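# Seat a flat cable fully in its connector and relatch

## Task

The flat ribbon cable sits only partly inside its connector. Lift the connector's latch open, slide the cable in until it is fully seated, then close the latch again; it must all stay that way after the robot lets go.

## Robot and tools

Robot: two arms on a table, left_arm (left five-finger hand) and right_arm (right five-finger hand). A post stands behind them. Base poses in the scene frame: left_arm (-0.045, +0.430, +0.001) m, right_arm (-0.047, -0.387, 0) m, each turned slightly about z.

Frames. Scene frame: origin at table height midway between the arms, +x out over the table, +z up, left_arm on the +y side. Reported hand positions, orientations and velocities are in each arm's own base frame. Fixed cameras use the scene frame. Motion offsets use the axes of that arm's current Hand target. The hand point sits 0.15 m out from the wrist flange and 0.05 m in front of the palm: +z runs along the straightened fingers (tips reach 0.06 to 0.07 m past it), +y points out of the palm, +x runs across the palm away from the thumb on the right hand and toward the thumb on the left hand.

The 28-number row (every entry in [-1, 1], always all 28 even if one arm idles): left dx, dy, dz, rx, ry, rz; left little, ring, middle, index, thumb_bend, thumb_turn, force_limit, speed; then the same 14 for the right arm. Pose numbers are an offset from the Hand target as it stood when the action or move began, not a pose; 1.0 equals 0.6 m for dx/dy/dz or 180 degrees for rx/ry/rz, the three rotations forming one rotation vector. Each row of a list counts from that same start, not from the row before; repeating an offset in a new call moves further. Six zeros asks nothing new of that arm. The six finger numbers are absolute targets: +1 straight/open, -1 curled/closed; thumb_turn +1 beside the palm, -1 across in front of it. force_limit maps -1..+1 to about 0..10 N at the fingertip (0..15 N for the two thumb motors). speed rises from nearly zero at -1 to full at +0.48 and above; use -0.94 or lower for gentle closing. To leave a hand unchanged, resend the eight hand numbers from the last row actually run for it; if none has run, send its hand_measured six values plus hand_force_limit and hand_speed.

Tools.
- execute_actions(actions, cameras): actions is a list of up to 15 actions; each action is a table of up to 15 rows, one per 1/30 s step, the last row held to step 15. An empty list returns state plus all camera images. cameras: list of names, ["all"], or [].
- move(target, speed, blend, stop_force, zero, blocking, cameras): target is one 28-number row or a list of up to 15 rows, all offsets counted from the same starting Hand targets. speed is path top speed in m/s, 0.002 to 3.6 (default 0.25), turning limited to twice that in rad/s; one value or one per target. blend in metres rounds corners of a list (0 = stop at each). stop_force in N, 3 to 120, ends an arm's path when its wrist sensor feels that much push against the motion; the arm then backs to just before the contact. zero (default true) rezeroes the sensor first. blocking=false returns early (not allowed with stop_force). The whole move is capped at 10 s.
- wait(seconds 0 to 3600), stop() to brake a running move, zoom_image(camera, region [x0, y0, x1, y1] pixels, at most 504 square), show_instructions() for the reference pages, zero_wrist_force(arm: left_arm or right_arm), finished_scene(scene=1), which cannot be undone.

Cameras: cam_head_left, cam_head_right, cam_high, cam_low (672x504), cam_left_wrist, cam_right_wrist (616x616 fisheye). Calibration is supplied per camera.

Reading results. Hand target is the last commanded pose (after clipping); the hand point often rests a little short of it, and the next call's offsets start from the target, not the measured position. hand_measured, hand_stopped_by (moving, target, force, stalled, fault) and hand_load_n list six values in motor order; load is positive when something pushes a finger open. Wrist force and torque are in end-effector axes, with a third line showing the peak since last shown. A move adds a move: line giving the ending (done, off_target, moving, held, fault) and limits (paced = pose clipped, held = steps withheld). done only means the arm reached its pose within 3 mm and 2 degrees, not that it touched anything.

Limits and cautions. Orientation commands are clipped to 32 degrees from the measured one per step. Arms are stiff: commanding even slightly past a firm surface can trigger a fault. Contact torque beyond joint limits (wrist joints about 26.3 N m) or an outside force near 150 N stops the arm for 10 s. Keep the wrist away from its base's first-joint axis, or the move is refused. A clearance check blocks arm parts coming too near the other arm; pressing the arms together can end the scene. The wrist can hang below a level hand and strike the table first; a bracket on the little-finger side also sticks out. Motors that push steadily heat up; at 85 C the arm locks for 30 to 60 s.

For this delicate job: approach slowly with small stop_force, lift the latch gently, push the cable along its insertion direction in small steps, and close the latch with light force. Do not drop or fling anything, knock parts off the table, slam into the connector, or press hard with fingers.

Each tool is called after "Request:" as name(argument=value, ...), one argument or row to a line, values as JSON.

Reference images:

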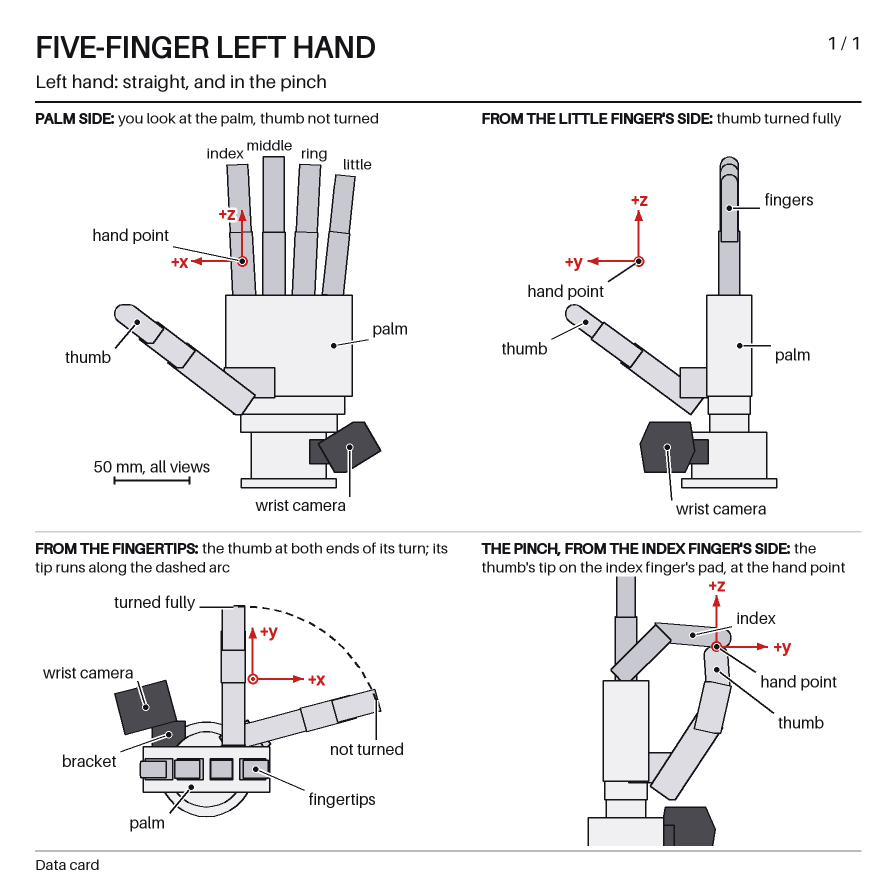

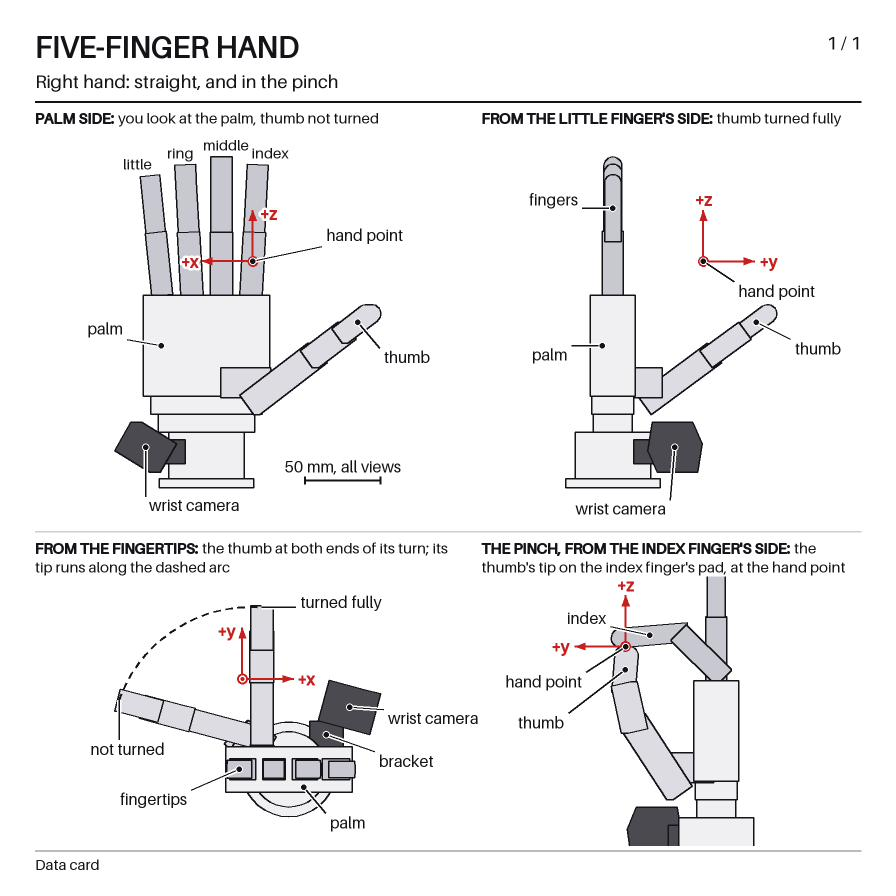

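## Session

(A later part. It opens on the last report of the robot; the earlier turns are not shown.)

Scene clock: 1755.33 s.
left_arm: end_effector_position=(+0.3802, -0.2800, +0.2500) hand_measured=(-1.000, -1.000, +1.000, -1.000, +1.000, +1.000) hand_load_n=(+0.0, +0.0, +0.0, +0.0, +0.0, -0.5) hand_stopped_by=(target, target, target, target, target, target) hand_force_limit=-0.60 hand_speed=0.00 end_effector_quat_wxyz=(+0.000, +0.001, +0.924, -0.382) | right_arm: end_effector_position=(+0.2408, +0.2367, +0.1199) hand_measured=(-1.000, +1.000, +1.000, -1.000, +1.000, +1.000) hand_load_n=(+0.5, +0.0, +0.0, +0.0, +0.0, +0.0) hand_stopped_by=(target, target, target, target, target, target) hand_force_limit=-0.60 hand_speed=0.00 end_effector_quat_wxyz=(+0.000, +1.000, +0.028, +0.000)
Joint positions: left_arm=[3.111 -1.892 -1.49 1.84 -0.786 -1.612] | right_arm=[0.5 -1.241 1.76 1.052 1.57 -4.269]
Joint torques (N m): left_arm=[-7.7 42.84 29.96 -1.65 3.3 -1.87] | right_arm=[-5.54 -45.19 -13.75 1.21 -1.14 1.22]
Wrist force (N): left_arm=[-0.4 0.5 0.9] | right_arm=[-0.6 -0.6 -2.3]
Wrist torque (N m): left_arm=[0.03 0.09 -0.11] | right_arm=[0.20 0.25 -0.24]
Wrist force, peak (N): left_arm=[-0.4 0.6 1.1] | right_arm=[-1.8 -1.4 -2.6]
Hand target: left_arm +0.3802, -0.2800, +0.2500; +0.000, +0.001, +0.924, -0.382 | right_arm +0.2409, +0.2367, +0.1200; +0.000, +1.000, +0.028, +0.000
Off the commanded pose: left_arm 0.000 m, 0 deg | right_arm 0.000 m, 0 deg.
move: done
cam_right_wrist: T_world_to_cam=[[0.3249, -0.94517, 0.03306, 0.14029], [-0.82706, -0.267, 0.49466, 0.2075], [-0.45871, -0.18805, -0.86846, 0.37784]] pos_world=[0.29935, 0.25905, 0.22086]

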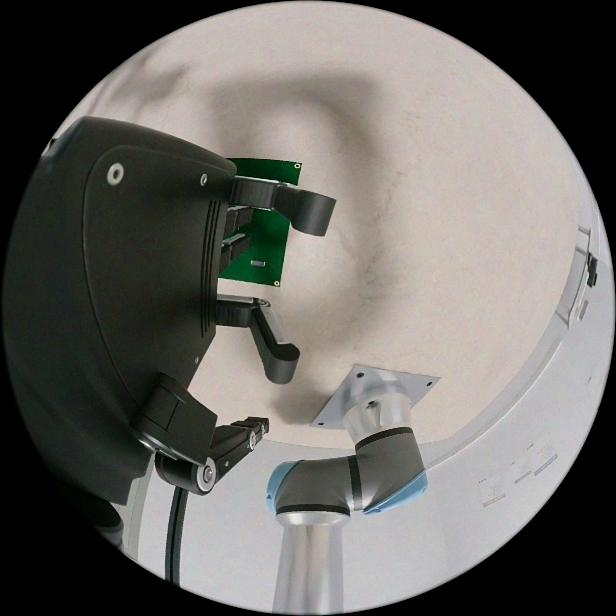

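Request:
execute_actions(
  actions=[],
  cameras=["cam_high","cam_left_wrist"],
)

Request:
zoom_image(
  camera="cam_high",
  region=[270, 390, 400, 490],
)

Request:
zoom_image(
  camera="cam_left_wrist",
  region=[230, 260, 350, 380],
)

Scene clock: 1760.60 s.
left_arm: end_effector_position=(+0.3802, -0.2800, +0.2500) hand_measured=(-1.000, -1.000, +1.000, -1.000, +1.000, +1.000) hand_load_n=(+0.0, +0.0, +0.0, +0.0, +0.0, +0.0) hand_stopped_by=(target, target, target, target, target, target) hand_force_limit=-0.60 hand_speed=0.00 end_effector_quat_wxyz=(+0.000, +0.001, +0.924, -0.382) | right_arm: end_effector_position=(+0.2409, +0.2367, +0.1200) hand_measured=(-1.000, +1.000, +1.000, -1.000, +1.000, +1.000) hand_load_n=(+0.0, -0.5, +0.0, +0.0, +0.0, +0.0) hand_stopped_by=(target, target, target, target, target, target) hand_force_limit=-0.60 hand_speed=0.00 end_effector_quat_wxyz=(+0.000, +1.000, +0.028, +0.000)
Joint positions: left_arm=[3.111 -1.892 -1.49 1.84 -0.786 -1.612] | right_arm=[0.5 -1.241 1.76 1.052 1.57 -4.269]
Joint velocities: within noise
Joint torques (N m): left_arm=[-7.66 39.69 31.15 -3.01 3.27 -0.55] | right_arm=[-8.27 -42.81 -21.74 2.8 -1.14 -2.35]
Motor temperatures (°C): left_arm=[34 35 31 39 35 39] | right_arm=[31 36 33 42 34 47]
Wrist force (N): left_arm=[-0.1 0.3 0.6] | right_arm=[-0.7 -0.6 -2.4]
Wrist torque (N m): left_arm=[0.02 0.04 -0.09] | right_arm=[0.20 0.26 -0.25]
Wrist force, peak (N): left_arm=[-0.5 0.3 1.0] | right_arm=[-0.9 -0.9 -2.6]
Hand target: left_arm +0.3802, -0.2800, +0.2500; +0.000, +0.001, +0.924, -0.382 | right_arm +0.2409, +0.2367, +0.1200; +0.000, +1.000, +0.028, +0.000
Off the commanded pose: left_arm 0.000 m, 0 deg | right_arm 0.000 m, 0 deg.
camera_calibration:
cam_left_wrist: T_world_to_cam=[[-0.2808, -0.66995, 0.68725, -0.25103], [-0.84597, 0.51097, 0.15246, 0.43624], [-0.45331, -0.53859, -0.71024, 0.31645]] pos_world=[0.442, -0.22064, 0.33077]
Images, in order (width x height): cam_high 672x504, cam_left_wrist 616x616.

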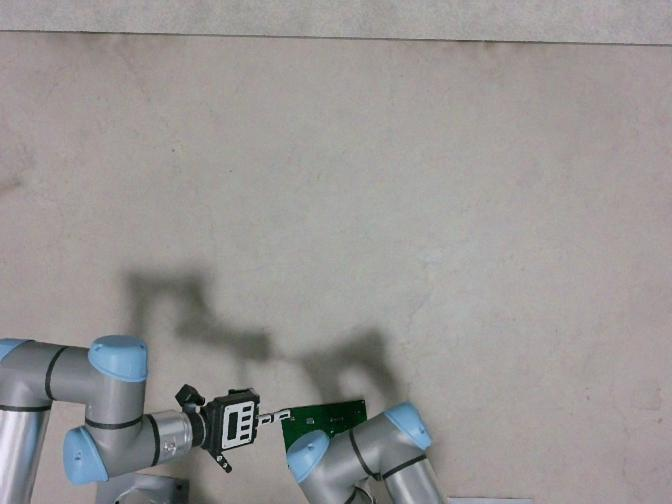

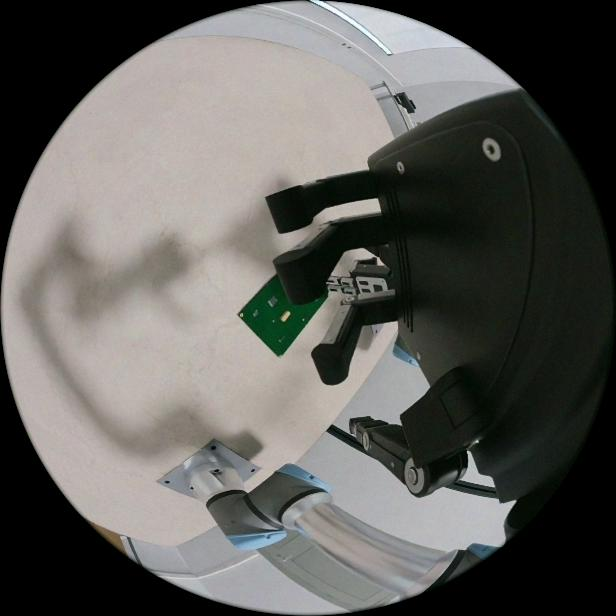

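Scaled by 3.877 from the camera's image (finer frame: 960x720).

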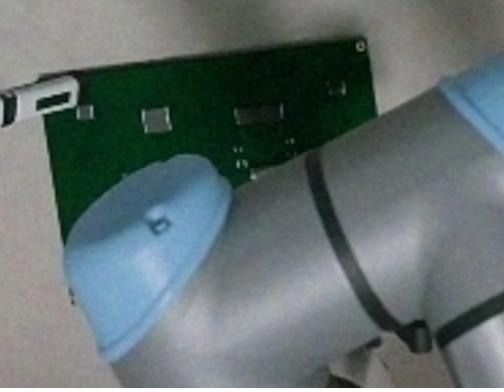

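Scaled by 4.200 from the camera's image (finer frame: 880x880).

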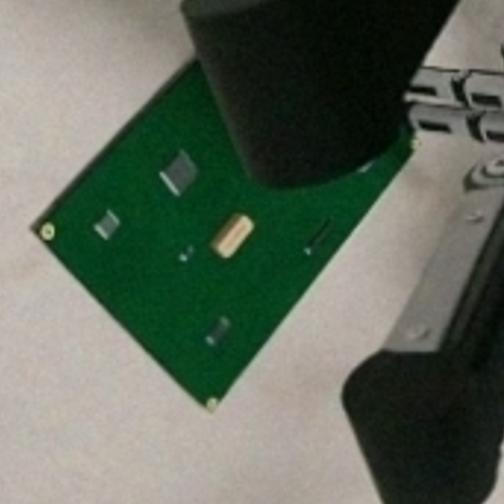

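Request:
move(
  target=[0,0,0,0,0,0,-1,-1,1,-1,1,1,-0.6,0, 0,0,0.0533,0,0,0,-1,1,1,-1,1,1,-0.6,0],
  speed=0.05,
)

Request:
move(
  target=[0,0,0,0,0,0,-1,-1,1,-1,1,1,-0.6,0, 0,0,0.0233,0,0,0,-1,1,1,-1,1,1,-0.6,0],
  speed=0.004,
  stop_force=4,
  cameras=["cam_right_wrist","cam_left_wrist"],
)

Request:
zoom_image(
  camera="cam_left_wrist",
  region=[270, 240, 350, 320],
)

Request:
zoom_image(
  camera="cam_right_wrist",
  region=[200, 140, 320, 260],
)

Scene clock: 1767.07 s.
left_arm: end_effector_position=(+0.3802, -0.2800, +0.2500) hand_measured=(-1.000, -1.000, +1.000, -1.000, +1.000, +1.000) hand_load_n=(+0.0, +0.5, +0.0, +0.0, +0.0, -0.5) hand_stopped_by=(target, target, target, target, target, target) hand_force_limit=-0.60 hand_speed=0.00 end_effector_quat_wxyz=(+0.000, +0.001, +0.924, -0.382) | right_arm: end_effector_position=(+0.2408, +0.2367, +0.0879) hand_measured=(-1.000, +1.000, +1.000, -1.000, +1.000, +1.000) hand_load_n=(+0.0, +0.0, +0.0, +0.0, +0.0, +0.0) hand_stopped_by=(target, target, target, target, target, target) hand_force_limit=-0.60 hand_speed=0.00 end_effector_quat_wxyz=(+0.000, +1.000, +0.028, +0.000)
Joint positions: left_arm=[3.111 -1.892 -1.49 1.84 -0.786 -1.612] | right_arm=[0.5 -1.2 1.797 0.974 1.57 -4.269]
Joint torques (N m): left_arm=[-7.15 36.28 30.87 -3.11 3.22 1.32] | right_arm=[0.31 -44.53 -23.89 4.23 -1.09 -0.16]
Wrist force (N): left_arm=[-0.1 0.5 0.7] | right_arm=[-0.5 -0.8 -2.6]
Wrist torque (N m): left_arm=[0.04 0.04 -0.09] | right_arm=[0.17 0.23 -0.21]
Wrist force, peak (N): left_arm=[-0.3 0.4 1.2] | right_arm=[-0.7 -0.8 -3.1]
Hand target: left_arm +0.3802, -0.2800, +0.2500; +0.000, +0.001, +0.924, -0.382 | right_arm +0.2409, +0.2367, +0.0880; +0.000, +1.000, +0.028, +0.000
Off the commanded pose: left_arm 0.000 m, 0 deg | right_arm 0.000 m, 0 deg.
move: done

Scene clock: 1770.63 s.
left_arm: end_effector_position=(+0.3802, -0.2800, +0.2500) hand_measured=(-1.000, -1.000, +1.000, -1.000, +1.000, +1.000) hand_load_n=(+0.0, +0.0, +0.0, +0.5, +0.0, +0.0) hand_stopped_by=(target, target, target, target, target, target) hand_force_limit=-0.60 hand_speed=0.00 end_effector_quat_wxyz=(+0.000, +0.001, +0.924, -0.382) | right_arm: end_effector_position=(+0.2409, +0.2367, +0.0781) hand_measured=(-1.000, +1.000, +1.000, -1.000, +1.000, +1.000) hand_load_n=(+0.0, +0.0, +0.0, +0.0, +0.0, +0.0) hand_stopped_by=(target, target, target, target, target, target) hand_force_limit=-0.60 hand_speed=0.00 end_effector_quat_wxyz=(+0.000, +1.000, +0.028, +0.000)
Joint positions: left_arm=[3.111 -1.892 -1.49 1.84 -0.786 -1.612] | right_arm=[0.5 -1.187 1.808 0.95 1.57 -4.269]
Joint torques (N m): left_arm=[-6.05 33.69 30.51 -3.23 3.34 2.96] | right_arm=[8.5 -42.14 -19.86 3.56 -0.63 2.78]
Wrist force (N): left_arm=[-0.3 0.5 1.0] | right_arm=[0.4 -0.9 -8.1]
Wrist torque (N m): left_arm=[0.02 0.08 -0.11] | right_arm=[0.52 0.40 -0.16]
Wrist force, peak (N): left_arm=[-0.5 0.3 1.1] | right_arm=[0.0 -0.9 -11.1]
Hand target: left_arm +0.3802, -0.2800, +0.2500; +0.000, +0.001, +0.924, -0.382 | right_arm +0.2409, +0.2367, +0.0781; +0.000, +1.000, +0.028, +0.000 (not the last commanded pose)
Off the commanded pose: left_arm 0.000 m, 0 deg | right_arm 0.004 m, 0 deg.
move: contact (right_arm)
cam_left_wrist: T_world_to_cam=[[-0.2808, -0.66995, 0.68725, -0.25103], [-0.84597, 0.51097, 0.15246, 0.43624], [-0.45331, -0.53859, -0.71024, 0.31645]] pos_world=[0.442, -0.22064, 0.33077]
cam_right_wrist: T_world_to_cam=[[0.32493, -0.94516, 0.033, 0.14164], [-0.82715, -0.2671, 0.49445, 0.22835], [-0.45852, -0.18796, -0.86858, 0.34152]] pos_world=[0.29945, 0.25905, 0.17906]
Images, in order (width x height): cam_left_wrist 616x616, cam_right_wrist 616x616.

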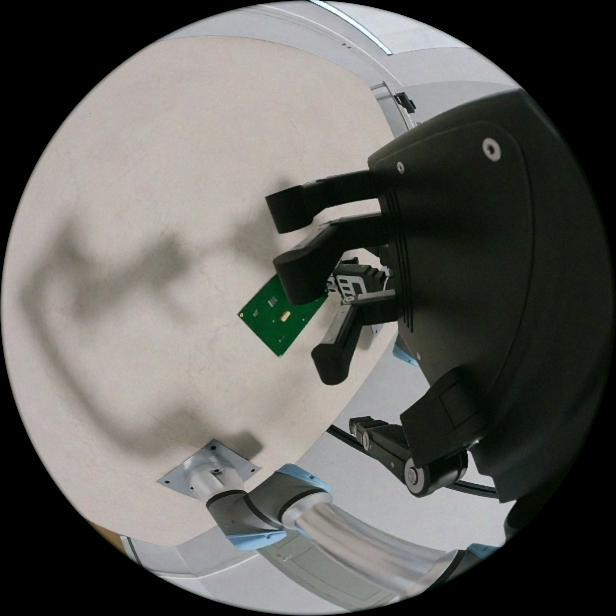

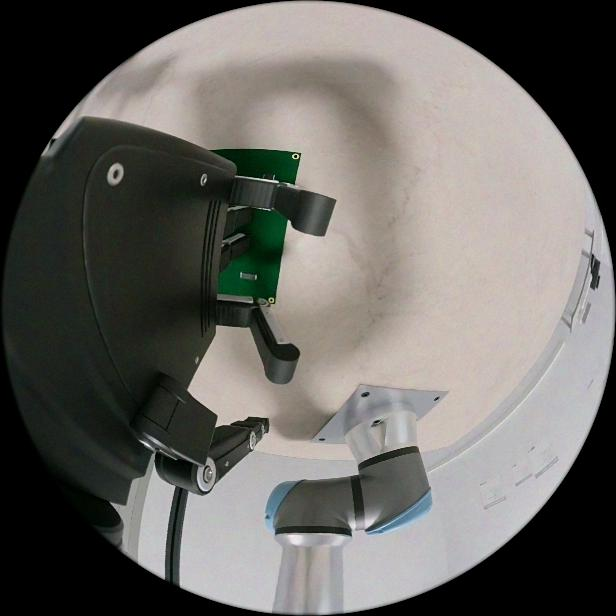

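Scaled by 6.300 from the camera's image (finer frame: 880x880).

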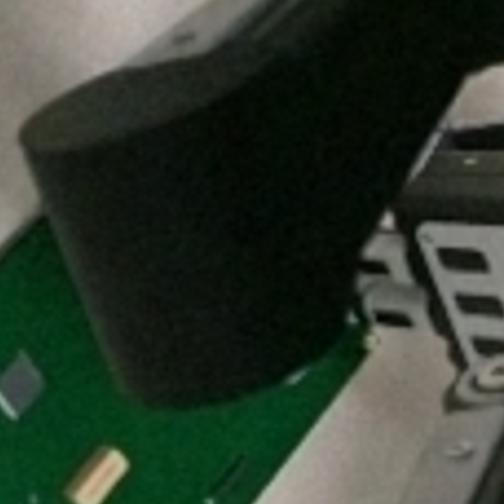

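Scaled by 4.200 from the camera's image (finer frame: 880x880).

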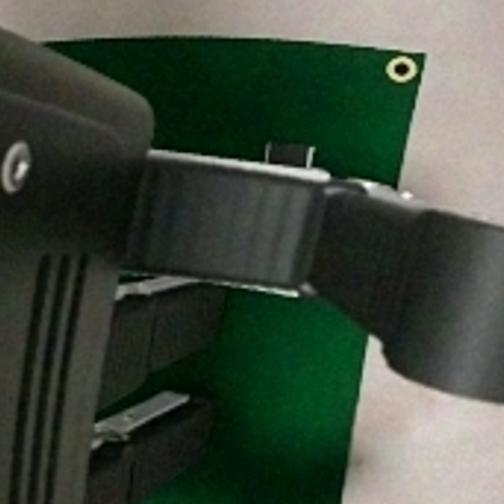

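Request:
move(
  target=[0,0.1414,-0.1414,0,0,0,-1,-1,1,-1,1,1,-0.6,0, 0,0,0,0,0,0,-1,1,1,-1,1,1,-0.6,0],
  speed=0.12,
)

Request:
move(
  target=[0,0,0,0,0,0,-1,-1,1,-1,1,1,-0.6,0, 0.0453,-0.0112,0,0,0,-0.0485,-1,1,1,-1,1,1,-0.6,0],
  speed=0.05,
  cameras=["cam_right_wrist"],
)

Scene clock: 1787.23 s.
left_arm: end_effector_position=(+0.3803, -0.1601, +0.2500) hand_measured=(-1.000, -1.000, +1.000, -1.000, +1.000, +1.000) hand_load_n=(+0.0, +0.0, +0.0, +0.0, +0.0, -0.5) hand_stopped_by=(target, target, target, target, target, target) hand_force_limit=-0.60 hand_speed=0.00 end_effector_quat_wxyz=(+0.000, +0.001, +0.924, -0.382) | right_arm: end_effector_position=(+0.2409, +0.2367, +0.0781) hand_measured=(-1.000, +1.000, +1.000, -1.000, +1.000, +1.000) hand_load_n=(+0.0, +0.0, +0.0, +0.0, +0.0, -0.5) hand_stopped_by=(target, target, target, target, target, target) hand_force_limit=-0.60 hand_speed=0.00 end_effector_quat_wxyz=(+0.000, +1.000, +0.028, +0.000)
Joint positions: left_arm=[3.408 -1.846 -1.627 1.643 -0.821 -1.201] | right_arm=[0.5 -1.187 1.808 0.95 1.57 -4.269]
Joint torques (N m): left_arm=[10.19 22.84 30.81 -3.39 3.29 2.6] | right_arm=[8.13 -42.43 -19.49 3.62 -0.59 2.46]
Wrist force (N): left_arm=[0.5 0.5 0.4] | right_arm=[0.3 -0.8 -8.2]
Wrist torque (N m): left_arm=[0.06 -0.09 0.00] | right_arm=[0.52 0.42 -0.17]
Wrist force, peak (N): left_arm=[0.3 1.6 -0.3] | right_arm=[0.1 -0.9 -9.1]
Hand target: left_arm +0.3803, -0.1600, +0.2500; +0.000, +0.001, +0.924, -0.382 | right_arm +0.2409, +0.2367, +0.0781; +0.000, +1.000, +0.028, +0.000
Off the commanded pose: left_arm 0.000 m, 0 deg | right_arm 0.000 m, 0 deg.
move: done

Scene clock: 1789.10 s.
left_arm: end_effector_position=(+0.3803, -0.1600, +0.2500) hand_measured=(-1.000, -1.000, +1.000, -1.000, +1.000, +1.000) hand_load_n=(+0.0, +0.0, +0.0, +0.0, +0.0, +0.0) hand_stopped_by=(target, target, target, target, target, target) hand_force_limit=-0.60 hand_speed=0.00 end_effector_quat_wxyz=(+0.000, +0.001, +0.924, -0.382) | right_arm: end_effector_position=(+0.2677, +0.2450, +0.0781) hand_measured=(-1.000, +1.000, +1.000, -1.000, +1.000, +1.000) hand_load_n=(+0.0, +0.0, -1.0, +0.0, +0.0, +0.0) hand_stopped_by=(target, target, target, target, target, target) hand_force_limit=-0.60 hand_speed=0.00 end_effector_quat_wxyz=(+0.000, +0.995, +0.104, +0.000)
Joint positions: left_arm=[3.408 -1.846 -1.627 1.643 -0.821 -1.2] | right_arm=[0.505 -1.144 1.744 0.972 1.57 -4.416]
Joint torques (N m): left_arm=[11.78 21.46 29.21 -3.87 3.27 3.33] | right_arm=[7.68 -45.11 -4.52 0.28 0.23 2.85]
Wrist force (N): left_arm=[0.3 0.5 0.3] | right_arm=[-1.1 -0.1 -8.0]
Wrist torque (N m): left_arm=[0.07 -0.06 -0.04] | right_arm=[0.46 0.42 -0.22]
Wrist force, peak (N): left_arm=[0.5 0.7 0.8] | right_arm=[-1.1 -0.1 -8.0]
Hand target: left_arm +0.3803, -0.1600, +0.2500; +0.000, +0.001, +0.924, -0.382 | right_arm +0.2676, +0.2450, +0.0781; +0.000, +0.995, +0.104, +0.000
Off the commanded pose: left_arm 0.000 m, 0 deg | right_arm 0.000 m, 0 deg.
move: done
cam_right_wrist: T_world_to_cam=[[0.46472, -0.88484, 0.0331, 0.08858], [-0.77694, -0.38955, 0.49459, 0.26919], [-0.42474, -0.25557, -0.8685, 0.36285]] pos_world=[0.3221, 0.27597, 0.17906]

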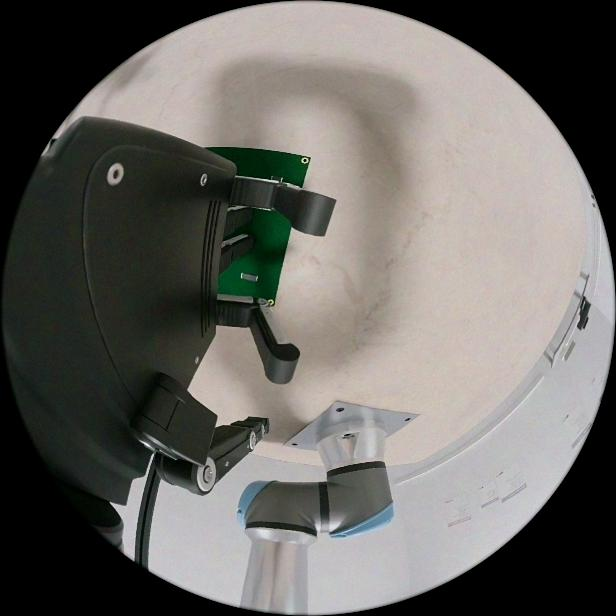

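Request:
move(
  target=[0,0,0,0,0,0,-1,-1,1,-1,1,1,-0.6,0, 0,0,0.0017,0,0,0,-1,1,1,-1,1,1,-0.6,0],
  speed=0.004,
)

Scene clock: 1795.33 s.
left_arm: end_effector_position=(+0.3803, -0.1600, +0.2500) hand_measured=(-1.000, -1.000, +1.000, -1.000, +1.000, +1.000) hand_load_n=(+0.0, +0.0, +0.0, +0.0, +0.0, +0.0) hand_stopped_by=(target, target, target, target, target, target) hand_force_limit=-0.60 hand_speed=0.00 end_effector_quat_wxyz=(+0.000, +0.001, +0.924, -0.382) | right_arm: end_effector_position=(+0.2677, +0.2450, +0.0771) hand_measured=(-1.000, +1.000, +1.000, -1.000, +1.000, +1.000) hand_load_n=(+0.0, +0.0, -1.5, +0.0, +0.0, +0.0) hand_stopped_by=(target, target, target, target, target, target) hand_force_limit=-0.60 hand_speed=0.00 end_effector_quat_wxyz=(+0.000, +0.995, +0.104, +0.000)
Joint positions: left_arm=[3.408 -1.846 -1.627 1.643 -0.821 -1.2] | right_arm=[0.505 -1.143 1.745 0.969 1.57 -4.416]
Joint torques (N m): left_arm=[11.54 21.89 29.82 -3.88 3.23 3.29] | right_arm=[-8.95 -6.55 3.54 -2.11 -1.08 2.77]
Wrist force (N): left_arm=[0.4 0.4 0.4] | right_arm=[-0.3 -2.0 -37.8]
Wrist torque (N m): left_arm=[0.04 -0.07 -0.03] | right_arm=[2.13 1.18 -0.21]
Wrist force, peak (N): left_arm=[0.5 0.8 0.7] | right_arm=[-0.3 -2.0 -37.8]
Hand target: left_arm +0.3803, -0.1600, +0.2500; +0.000, +0.001, +0.924, -0.382 | right_arm +0.2676, +0.2450, +0.0771; +0.000, +0.995, +0.104, +0.000
Off the commanded pose: left_arm 0.000 m, 0 deg | right_arm 0.000 m, 0 deg.
move: done

Request:
move(
  target=[0,0,0,0,0,0,-1,-1,1,-1,1,1,-0.6,0, 0.001,0,-0.0015,0,-0.0028,0,-1,1,1,-1,1,1,-0.6,0],
  speed=0.01,
)

Scene clock: 1801.53 s.
left_arm: end_effector_position=(+0.3803, -0.1600, +0.2500) hand_measured=(-1.000, -1.000, +1.000, -1.000, +1.000, +1.000) hand_load_n=(+0.0, +0.0, +0.0, +0.0, +0.0, -0.5) hand_stopped_by=(target, target, target, target, target, target) hand_force_limit=-0.60 hand_speed=0.00 end_effector_quat_wxyz=(+0.000, +0.001, +0.924, -0.382) | right_arm: end_effector_position=(+0.2682, +0.2451, +0.0780) hand_measured=(-1.000, +1.000, +1.000, -1.000, +1.000, +1.000) hand_load_n=(+0.0, +0.0, -1.5, +0.0, +0.0, +0.0) hand_stopped_by=(target, target, target, target, target, target) hand_force_limit=-0.60 hand_speed=0.00 end_effector_quat_wxyz=(+0.000, +0.995, +0.104, -0.005)
Joint positions: left_arm=[3.408 -1.846 -1.627 1.643 -0.821 -1.2] | right_arm=[0.503 -1.138 1.738 0.98 1.568 -4.419]
Joint torques (N m): left_arm=[11.51 22.18 29.96 -4.09 3.27 3.36] | right_arm=[-7.32 -27.04 -10.97 0.78 -0.99 -2.28]
Wrist force (N): left_arm=[0.5 0.7 0.6] | right_arm=[1.2 -0.3 -16.6]
Wrist torque (N m): left_arm=[0.08 -0.08 -0.04] | right_arm=[1.00 0.76 0.07]
Wrist force, peak (N): left_arm=[0.7 0.8 0.7] | right_arm=[2.7 -1.8 -42.1]
Hand target: left_arm +0.3803, -0.1600, +0.2500; +0.000, +0.001, +0.924, -0.382 | right_arm +0.2682, +0.2451, +0.0780; +0.000, +0.995, +0.104, -0.005
Off the commanded pose: left_arm 0.000 m, 0 deg | right_arm 0.000 m, 0 deg.
move: done

Request:
move(
  target=[0,0,0,0,0,0,-1,-1,1,-1,1,1,-0.6,0, 0.1233,-0.0115,-0.0013,-0.0011,0,-0.1306,-1,1,1,-1,1,1,-0.6,0],
  speed=0.06,
  cameras=["cam_right_wrist","cam_high"],
)

Scene clock: 1818.63 s.
left_arm: end_effector_position=(+0.3803, -0.1600, +0.2500) hand_measured=(-1.000, -1.000, +1.000, -1.000, +1.000, +1.000) hand_load_n=(-0.5, +0.0, +0.0, +0.5, -0.5, +0.0) hand_stopped_by=(target, target, target, target, target, target) hand_force_limit=-0.60 hand_speed=0.00 end_effector_quat_wxyz=(+0.000, +0.001, +0.924, -0.382) | right_arm: end_effector_position=(+0.3392, +0.2672, +0.0781) hand_measured=(-1.000, +1.000, +1.000, -1.000, +1.000, +1.000) hand_load_n=(+0.0, +0.0, +0.0, +0.0, +0.0, +0.0) hand_stopped_by=(target, target, target, target, target, target) hand_force_limit=-0.60 hand_speed=0.00 end_effector_quat_wxyz=(+0.001, +0.952, +0.305, -0.004)
Joint positions: left_arm=[3.408 -1.846 -1.627 1.643 -0.821 -1.2] | right_arm=[0.505 -1.039 1.579 1.04 1.571 -4.827]
Joint torques (N m): left_arm=[10.87 21.79 29.99 -4.01 3.18 3.22] | right_arm=[-9.67 -43.78 -2.75 -1.34 0.77 2.9]
Wrist force (N): left_arm=[0.4 0.7 0.6] | right_arm=[-2.8 -1.9 -17.4]
Wrist torque (N m): left_arm=[0.07 -0.07 -0.04] | right_arm=[0.97 0.56 -0.35]
Wrist force, peak (N): left_arm=[0.6 1.0 0.6] | right_arm=[-5.2 -2.0 -17.4]
Hand target: left_arm +0.3803, -0.1600, +0.2500; +0.000, +0.001, +0.924, -0.382 | right_arm +0.3392, +0.2672, +0.0781; +0.001, +0.952, +0.305, -0.004
Off the commanded pose: left_arm 0.000 m, 0 deg | right_arm 0.000 m, 0 deg.
move: done
cam_right_wrist: T_world_to_cam=[[0.77922, -0.62601, 0.03043, -0.10068], [-0.55358, -0.66469, 0.50174, 0.33072], [-0.29386, -0.40781, -0.86449, 0.39483]] pos_world=[0.37756, 0.31781, 0.17846]
Images, in order (width x height): cam_high 672x504, cam_right_wrist 616x616.

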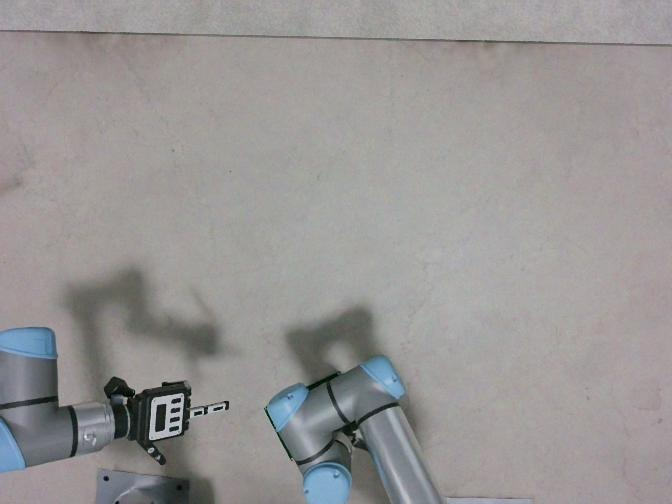

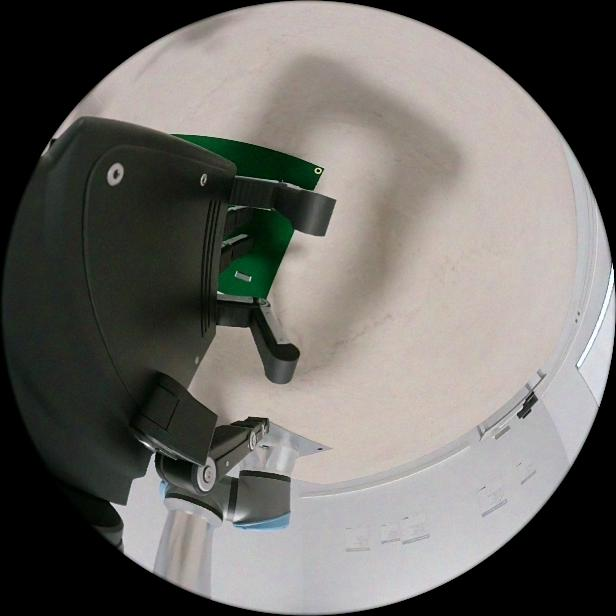

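Request:
move(
  target=[0,0,0,0,0,0,-1,-1,1,-1,1,1,-0.6,0, 0.2178,0.1017,-0.0019,-0.0022,0,-0.2556,-1,1,1,-1,1,1,-0.6,0],
  speed=0.08,
  cameras=["cam_right_wrist","cam_high"],
)

Scene clock: 1841.73 s.
left_arm: end_effector_position=(+0.3803, -0.1600, +0.2500) hand_measured=(-1.000, -1.000, +1.000, -1.000, +1.000, +1.000) hand_load_n=(+0.0, +0.0, +0.0, +0.0, +0.0, -0.5) hand_stopped_by=(target, target, target, target, target, target) hand_force_limit=-0.60 hand_speed=0.00 end_effector_quat_wxyz=(+0.000, +0.001, +0.924, -0.382) | right_arm: end_effector_position=(+0.4811, +0.2934, +0.0780) hand_measured=(-1.000, +1.000, +1.000, -1.000, +1.000, +1.000) hand_load_n=(+0.0, +0.0, +1.0, +0.0, -0.5, +0.0) hand_stopped_by=(target, target, target, target, target, target) hand_force_limit=-0.60 hand_speed=0.00 end_effector_quat_wxyz=(+0.002, +0.758, +0.653, -0.003)
Joint positions: left_arm=[3.408 -1.846 -1.627 1.643 -0.821 -1.2] | right_arm=[0.417 -0.885 1.317 1.144 1.578 -5.718]
Joint torques (N m): left_arm=[10.86 22.29 29.16 -3.9 3.02 3.31] | right_arm=[6.18 -43.86 0.46 -3.38 1.39 1.28]
Wrist force (N): left_arm=[0.3 0.8 0.5] | right_arm=[1.1 -6.5 -31.9]
Wrist torque (N m): left_arm=[0.09 -0.05 -0.04] | right_arm=[2.01 1.03 -0.19]
Wrist force, peak (N): left_arm=[0.6 0.9 0.7] | right_arm=[0.8 -6.9 -33.0]
Hand target: left_arm +0.3803, -0.1600, +0.2500; +0.000, +0.001, +0.924, -0.382 | right_arm +0.4810, +0.2934, +0.0781; +0.002, +0.758, +0.653, -0.003
Off the commanded pose: left_arm 0.000 m, 0 deg | right_arm 0.000 m, 0 deg.
move: done
cam_right_wrist: T_world_to_cam=[[0.99161, 0.12559, 0.03057, -0.51745], [0.0935, -0.86025, 0.50123, 0.17278], [0.08925, -0.49417, -0.86477, 0.28822]] pos_world=[0.47123, 0.35605, 0.17846]
Images, in order (width x height): cam_high 672x504, cam_right_wrist 616x616.

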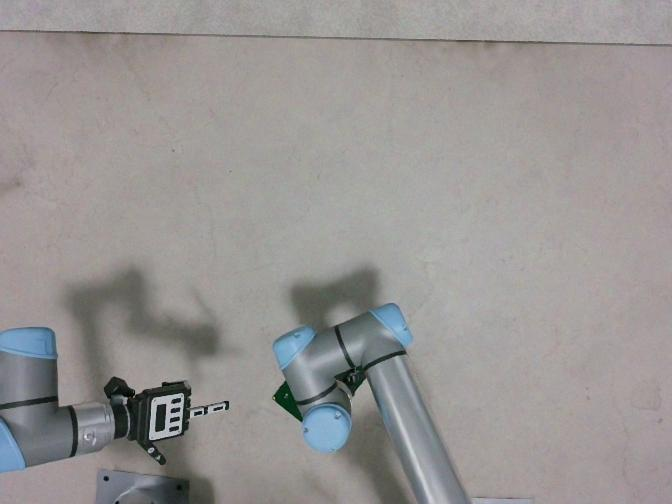

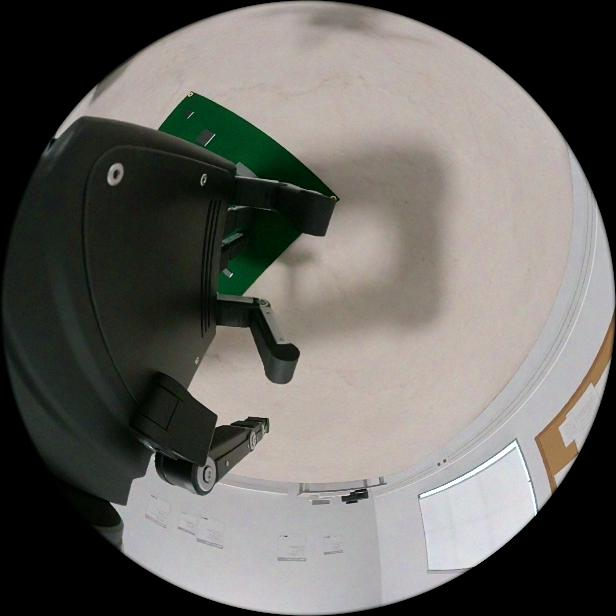

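Request:
move(
  target=[0,0,0,0,0,0,-1,-1,1,-1,1,1,-0.6,0, 0,0,-0.1333,0,0,0,-1,1,1,-1,1,1,-0.6,0],
  speed=0.06,
  cameras=["cam_right_wrist","cam_left_wrist"],
)

Request:
zoom_image(
  camera="cam_right_wrist",
  region=[170, 100, 340, 270],
)

Request:
zoom_image(
  camera="cam_left_wrist",
  region=[200, 200, 350, 350],
)

Scene clock: 1858.63 s.
left_arm: end_effector_position=(+0.3803, -0.1600, +0.2500) hand_measured=(-1.000, -1.000, +1.000, -1.000, +1.000, +1.000) hand_load_n=(+0.0, +0.0, +0.0, +0.0, +0.0, -0.5) hand_stopped_by=(target, target, target, target, target, target) hand_force_limit=-0.60 hand_speed=0.00 end_effector_quat_wxyz=(+0.000, +0.001, +0.924, -0.382) | right_arm: end_effector_position=(+0.4812, +0.2941, +0.1581) hand_measured=(-1.000, +1.000, +1.000, -1.000, +1.000, +1.000) hand_load_n=(+0.0, +0.0, +0.0, +0.0, +0.0, +0.0) hand_stopped_by=(target, target, target, target, target, target) hand_force_limit=-0.60 hand_speed=0.00 end_effector_quat_wxyz=(+0.003, +0.758, +0.653, -0.003)
Joint positions: left_arm=[3.408 -1.846 -1.627 1.643 -0.821 -1.2] | right_arm=[0.418 -0.951 1.211 1.315 1.577 -5.717]
Joint torques (N m): left_arm=[11.07 21.65 27.97 -3.94 3.11 3.22] | right_arm=[9.13 -32.22 -6.67 1.16 -0.02 2.96]
Wrist force (N): left_arm=[0.6 0.6 0.4] | right_arm=[-0.7 -0.8 -2.6]
Wrist torque (N m): left_arm=[0.07 -0.10 -0.03] | right_arm=[0.18 0.28 -0.22]
Wrist force, peak (N): left_arm=[0.6 0.8 0.6] | right_arm=[1.0 -6.5 -32.4]
Hand target: left_arm +0.3803, -0.1600, +0.2500; +0.000, +0.001, +0.924, -0.382 | right_arm +0.4811, +0.2941, +0.1580; +0.002, +0.758, +0.653, -0.003
Off the commanded pose: left_arm 0.000 m, 0 deg | right_arm 0.000 m, 0 deg.
move: done
cam_left_wrist: T_world_to_cam=[[-0.2808, -0.66995, 0.68725, -0.17058], [-0.84597, 0.51097, 0.15246, 0.37509], [-0.45331, -0.53859, -0.71024, 0.38117]] pos_world=[0.44221, -0.10064, 0.33077]
cam_right_wrist: T_world_to_cam=[[0.99156, 0.12593, 0.03098, -0.52029], [0.09361, -0.86036, 0.50101, 0.13322], [0.08975, -0.49388, -0.86489, 0.3576]] pos_world=[0.47133, 0.35675, 0.25866]
Images, in order (width x height): cam_left_wrist 616x616, cam_right_wrist 616x616.

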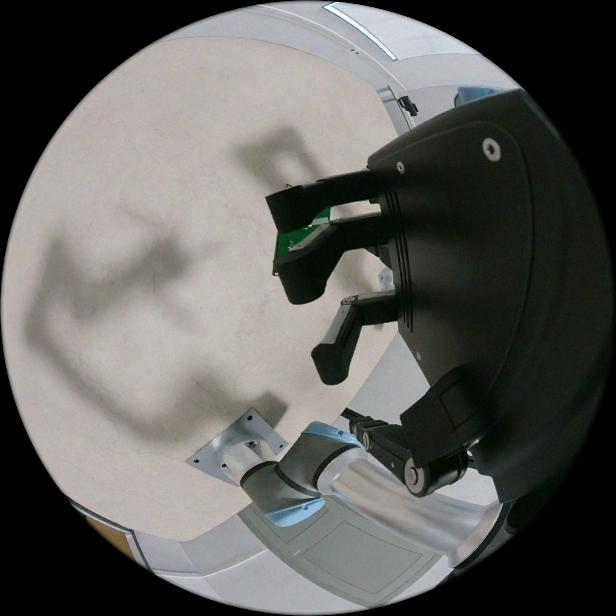

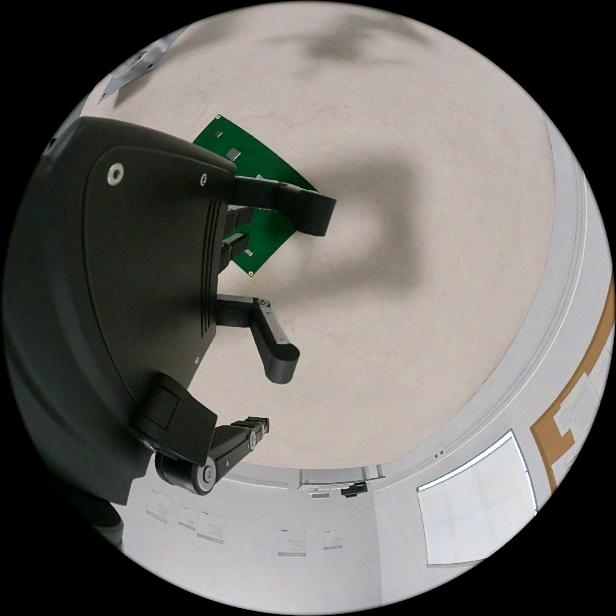

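Scaled by 2.965 from the camera's image (finer frame: 880x880).

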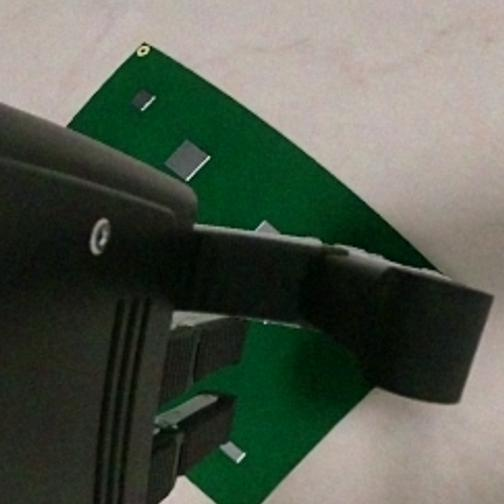

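Scaled by 3.360 from the camera's image (finer frame: 880x880).

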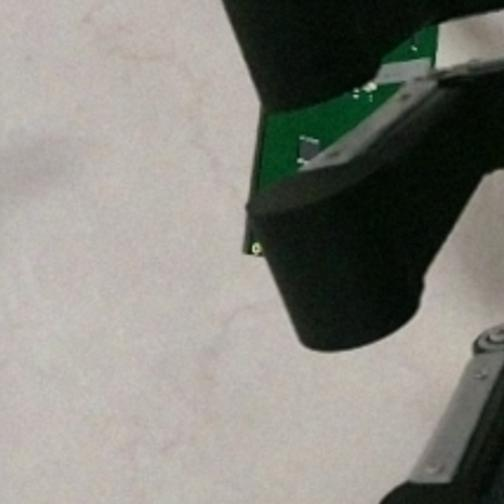

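Request:
move(
  target=[0,0,0,0,0,0,-1,-1,1,-1,1,1,-0.6,0, -0.109,-0.1202,0.0643,0,-0.0083,0.1611,1,-1,-1,-1,1,1,-0.6,0],
  speed=0.12,
  cameras=["cam_right_wrist","cam_high"],
)

Request:
zoom_image(
  camera="cam_right_wrist",
  region=[180, 60, 330, 210],
)

Scene clock: 1872.53 s.
left_arm: end_effector_position=(+0.3803, -0.1600, +0.2500) hand_measured=(-1.000, -1.000, +1.000, -1.000, +1.000, +1.000) hand_load_n=(+0.0, +0.0, +0.0, +0.0, +0.0, +0.0) hand_stopped_by=(target, target, target, target, target, target) hand_force_limit=-0.60 hand_speed=0.00 end_effector_quat_wxyz=(+0.000, +0.001, +0.924, -0.382) | right_arm: end_effector_position=(+0.4001, +0.2397, +0.1201) hand_measured=(+1.000, -1.000, -1.000, -1.000, +1.000, +1.000) hand_load_n=(+0.0, +0.0, +0.0, +0.0, +0.0, +0.0) hand_stopped_by=(target, target, target, target, target, target) hand_force_limit=-0.60 hand_speed=0.00 end_effector_quat_wxyz=(+0.012, +0.897, +0.442, -0.012)
Joint positions: left_arm=[3.408 -1.846 -1.627 1.643 -0.821 -1.2] | right_arm=[0.412 -1.053 1.488 1.159 1.595 -5.217]
Joint torques (N m): left_arm=[10.51 21.76 28.94 -3.95 3.08 3.26] | right_arm=[5.91 -27.61 -21.39 3.9 0.6 -0.24]
Wrist force (N): left_arm=[0.4 0.7 0.5] | right_arm=[-1.2 -0.1 -2.5]
Wrist torque (N m): left_arm=[0.07 -0.07 -0.03] | right_arm=[0.25 0.34 -0.06]
Wrist force, peak (N): left_arm=[0.4 0.9 0.8] | right_arm=[-1.3 -0.4 -2.8]
Hand target: left_arm +0.3803, -0.1600, +0.2500; +0.000, +0.001, +0.924, -0.382 | right_arm +0.4001, +0.2397, +0.1200; +0.012, +0.897, +0.442, -0.012
Off the commanded pose: left_arm 0.000 m, 0 deg | right_arm 0.000 m, 0 deg.
move: done
cam_right_wrist: T_world_to_cam=[[0.92851, -0.36972, 0.03439, -0.28824], [-0.33187, -0.78476, 0.52346, 0.26248], [-0.16655, -0.49745, -0.85136, 0.40691]] pos_world=[0.42251, 0.30183, 0.21894]
Images, in order (width x height): cam_high 672x504, cam_right_wrist 616x616.

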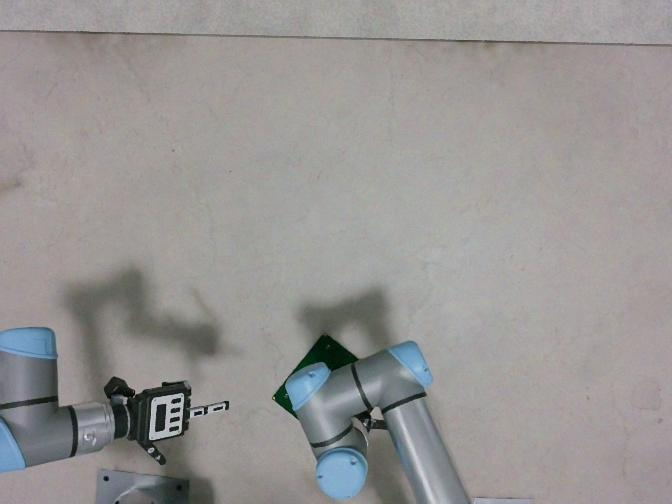

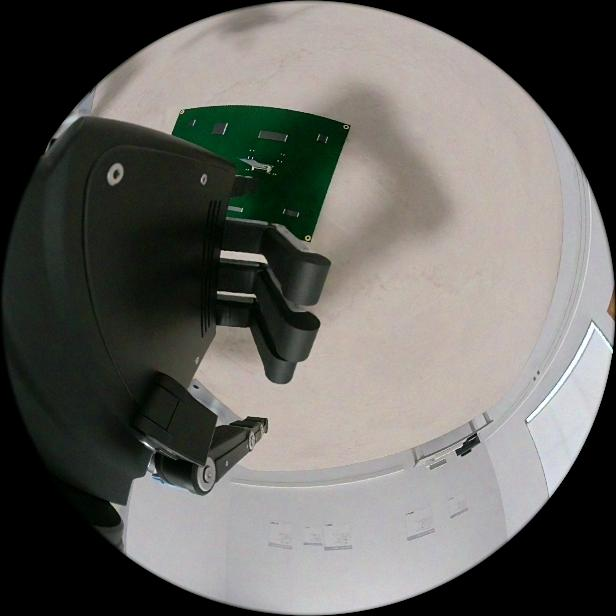

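Scaled by 3.360 from the camera's image (finer frame: 880x880).

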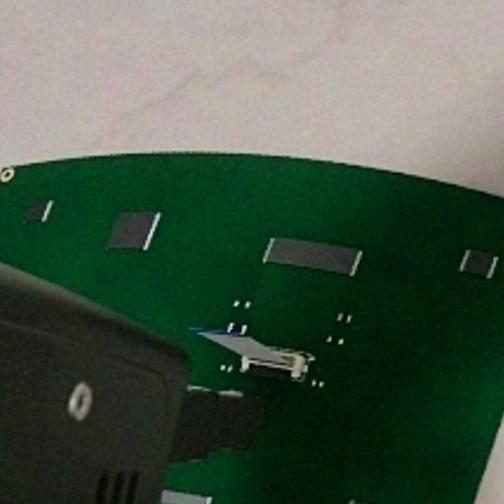

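Request:
zoom_image(
  camera="cam_right_wrist",
  region=[230, 140, 290, 200],
)

Scaled by 8.400 from the camera's image (finer frame: 880x880).

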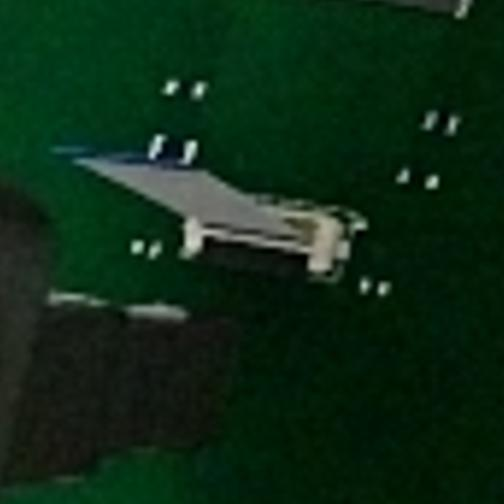

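Request:
move(
  target=[0,0,0,0,0,0,-1,-1,1,-1,1,1,-0.6,0, 0.0024,-0.0105,0.075,0,0,0,1,-1,-1,-1,1,1,-0.6,0],
  speed=0.06,
)

Request:
move(
  target=[0,0,0,0,0,0,-1,-1,1,-1,1,1,-0.6,0, 0.0005,0,0.0167,0,0,0,1,-1,-1,-1,1,1,-0.6,0],
  speed=0.004,
  stop_force=3,
  cameras=["cam_right_wrist"],
)

Request:
zoom_image(
  camera="cam_right_wrist",
  region=[220, 130, 290, 200],
)

Scene clock: 1904.37 s.
left_arm: end_effector_position=(+0.3803, -0.1600, +0.2500) hand_measured=(-1.000, -1.000, +1.000, -1.000, +1.000, +1.000) hand_load_n=(+0.0, +0.0, +0.0, +0.0, +0.0, +0.0) hand_stopped_by=(target, target, target, target, target, target) hand_force_limit=-0.60 hand_speed=0.00 end_effector_quat_wxyz=(+0.000, +0.001, +0.924, -0.382) | right_arm: end_effector_position=(+0.3953, +0.2433, +0.0748) hand_measured=(+1.000, -1.000, -1.000, -1.000, +1.000, +1.000) hand_load_n=(+0.0, +0.0, +0.0, +0.0, +0.0, +0.0) hand_stopped_by=(target, target, target, target, target, target) hand_force_limit=-0.60 hand_speed=0.00 end_effector_quat_wxyz=(+0.012, +0.897, +0.442, -0.013)
Joint positions: left_arm=[3.408 -1.846 -1.627 1.643 -0.821 -1.2] | right_arm=[0.423 -1.006 1.542 1.058 1.595 -5.206]
Joint torques (N m): left_arm=[10.75 21.76 28.24 -4.02 3.17 3.11] | right_arm=[-4.24 -52.42 -24.5 4.04 -1.26 0.15]
Wrist force (N): left_arm=[0.5 0.7 0.5] | right_arm=[-1.3 -0.6 -2.3]
Wrist torque (N m): left_arm=[0.08 -0.09 -0.03] | right_arm=[0.16 0.35 -0.25]
Wrist force, peak (N): left_arm=[0.3 0.9 0.8] | right_arm=[-1.1 -0.5 -3.2]
Hand target: left_arm +0.3803, -0.1600, +0.2500; +0.000, +0.001, +0.924, -0.382 | right_arm +0.3954, +0.2433, +0.0750; +0.012, +0.897, +0.442, -0.012
Off the commanded pose: left_arm 0.000 m, 0 deg | right_arm 0.000 m, 0 deg.
move: done

Scene clock: 1907.00 s.
left_arm: end_effector_position=(+0.3803, -0.1600, +0.2500) hand_measured=(-1.000, -1.000, +1.000, -1.000, +1.000, +1.000) hand_load_n=(+0.0, +0.0, +0.0, +0.0, -0.5, -0.5) hand_stopped_by=(target, target, target, target, target, target) hand_force_limit=-0.60 hand_speed=0.00 end_effector_quat_wxyz=(+0.000, +0.001, +0.924, -0.382) | right_arm: end_effector_position=(+0.3954, +0.2432, +0.0691) hand_measured=(+1.000, -1.000, -1.000, -1.000, +1.000, +1.000) hand_load_n=(+0.0, +0.0, +0.0, +0.0, +0.0, +0.0) hand_stopped_by=(target, target, target, target, target, target) hand_force_limit=-0.60 hand_speed=0.00 end_effector_quat_wxyz=(+0.012, +0.897, +0.442, -0.012)
Joint positions: left_arm=[3.408 -1.846 -1.627 1.643 -0.821 -1.2] | right_arm=[0.423 -0.999 1.548 1.046 1.595 -5.206]
Joint torques (N m): left_arm=[10.42 22.69 28.96 -4.02 3 3.15] | right_arm=[-8.31 -51.14 -22.53 3.8 -0.88 -2.42]
Wrist force (N): left_arm=[0.4 0.5 0.4] | right_arm=[-0.4 -0.6 -5.8]
Wrist torque (N m): left_arm=[0.06 -0.08 -0.03] | right_arm=[0.39 0.49 -0.20]
Wrist force, peak (N): left_arm=[0.4 1.1 0.5] | right_arm=[-1.0 -0.5 -8.0]
Hand target: left_arm +0.3803, -0.1600, +0.2500; +0.000, +0.001, +0.924, -0.382 | right_arm +0.3955, +0.2432, +0.0691; +0.012, +0.897, +0.442, -0.012 (not the last commanded pose)
Off the commanded pose: left_arm 0.000 m, 0 deg | right_arm 0.004 m, 0 deg.
move: contact (right_arm)
cam_right_wrist: T_world_to_cam=[[0.92851, -0.36974, 0.03418, -0.28088], [-0.33177, -0.78477, 0.52352, 0.29034], [-0.16674, -0.49743, -0.85133, 0.36453]] pos_world=[0.41791, 0.30533, 0.16794]

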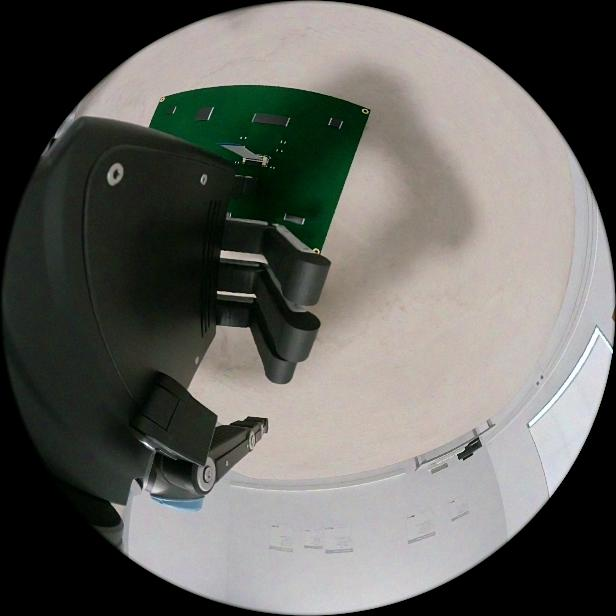

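Scaled by 7.200 from the camera's image (finer frame: 880x880).

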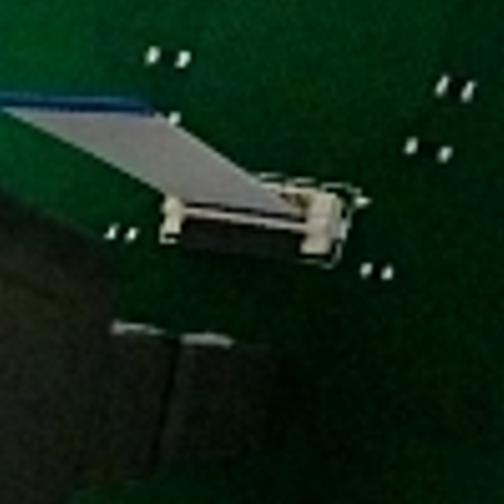

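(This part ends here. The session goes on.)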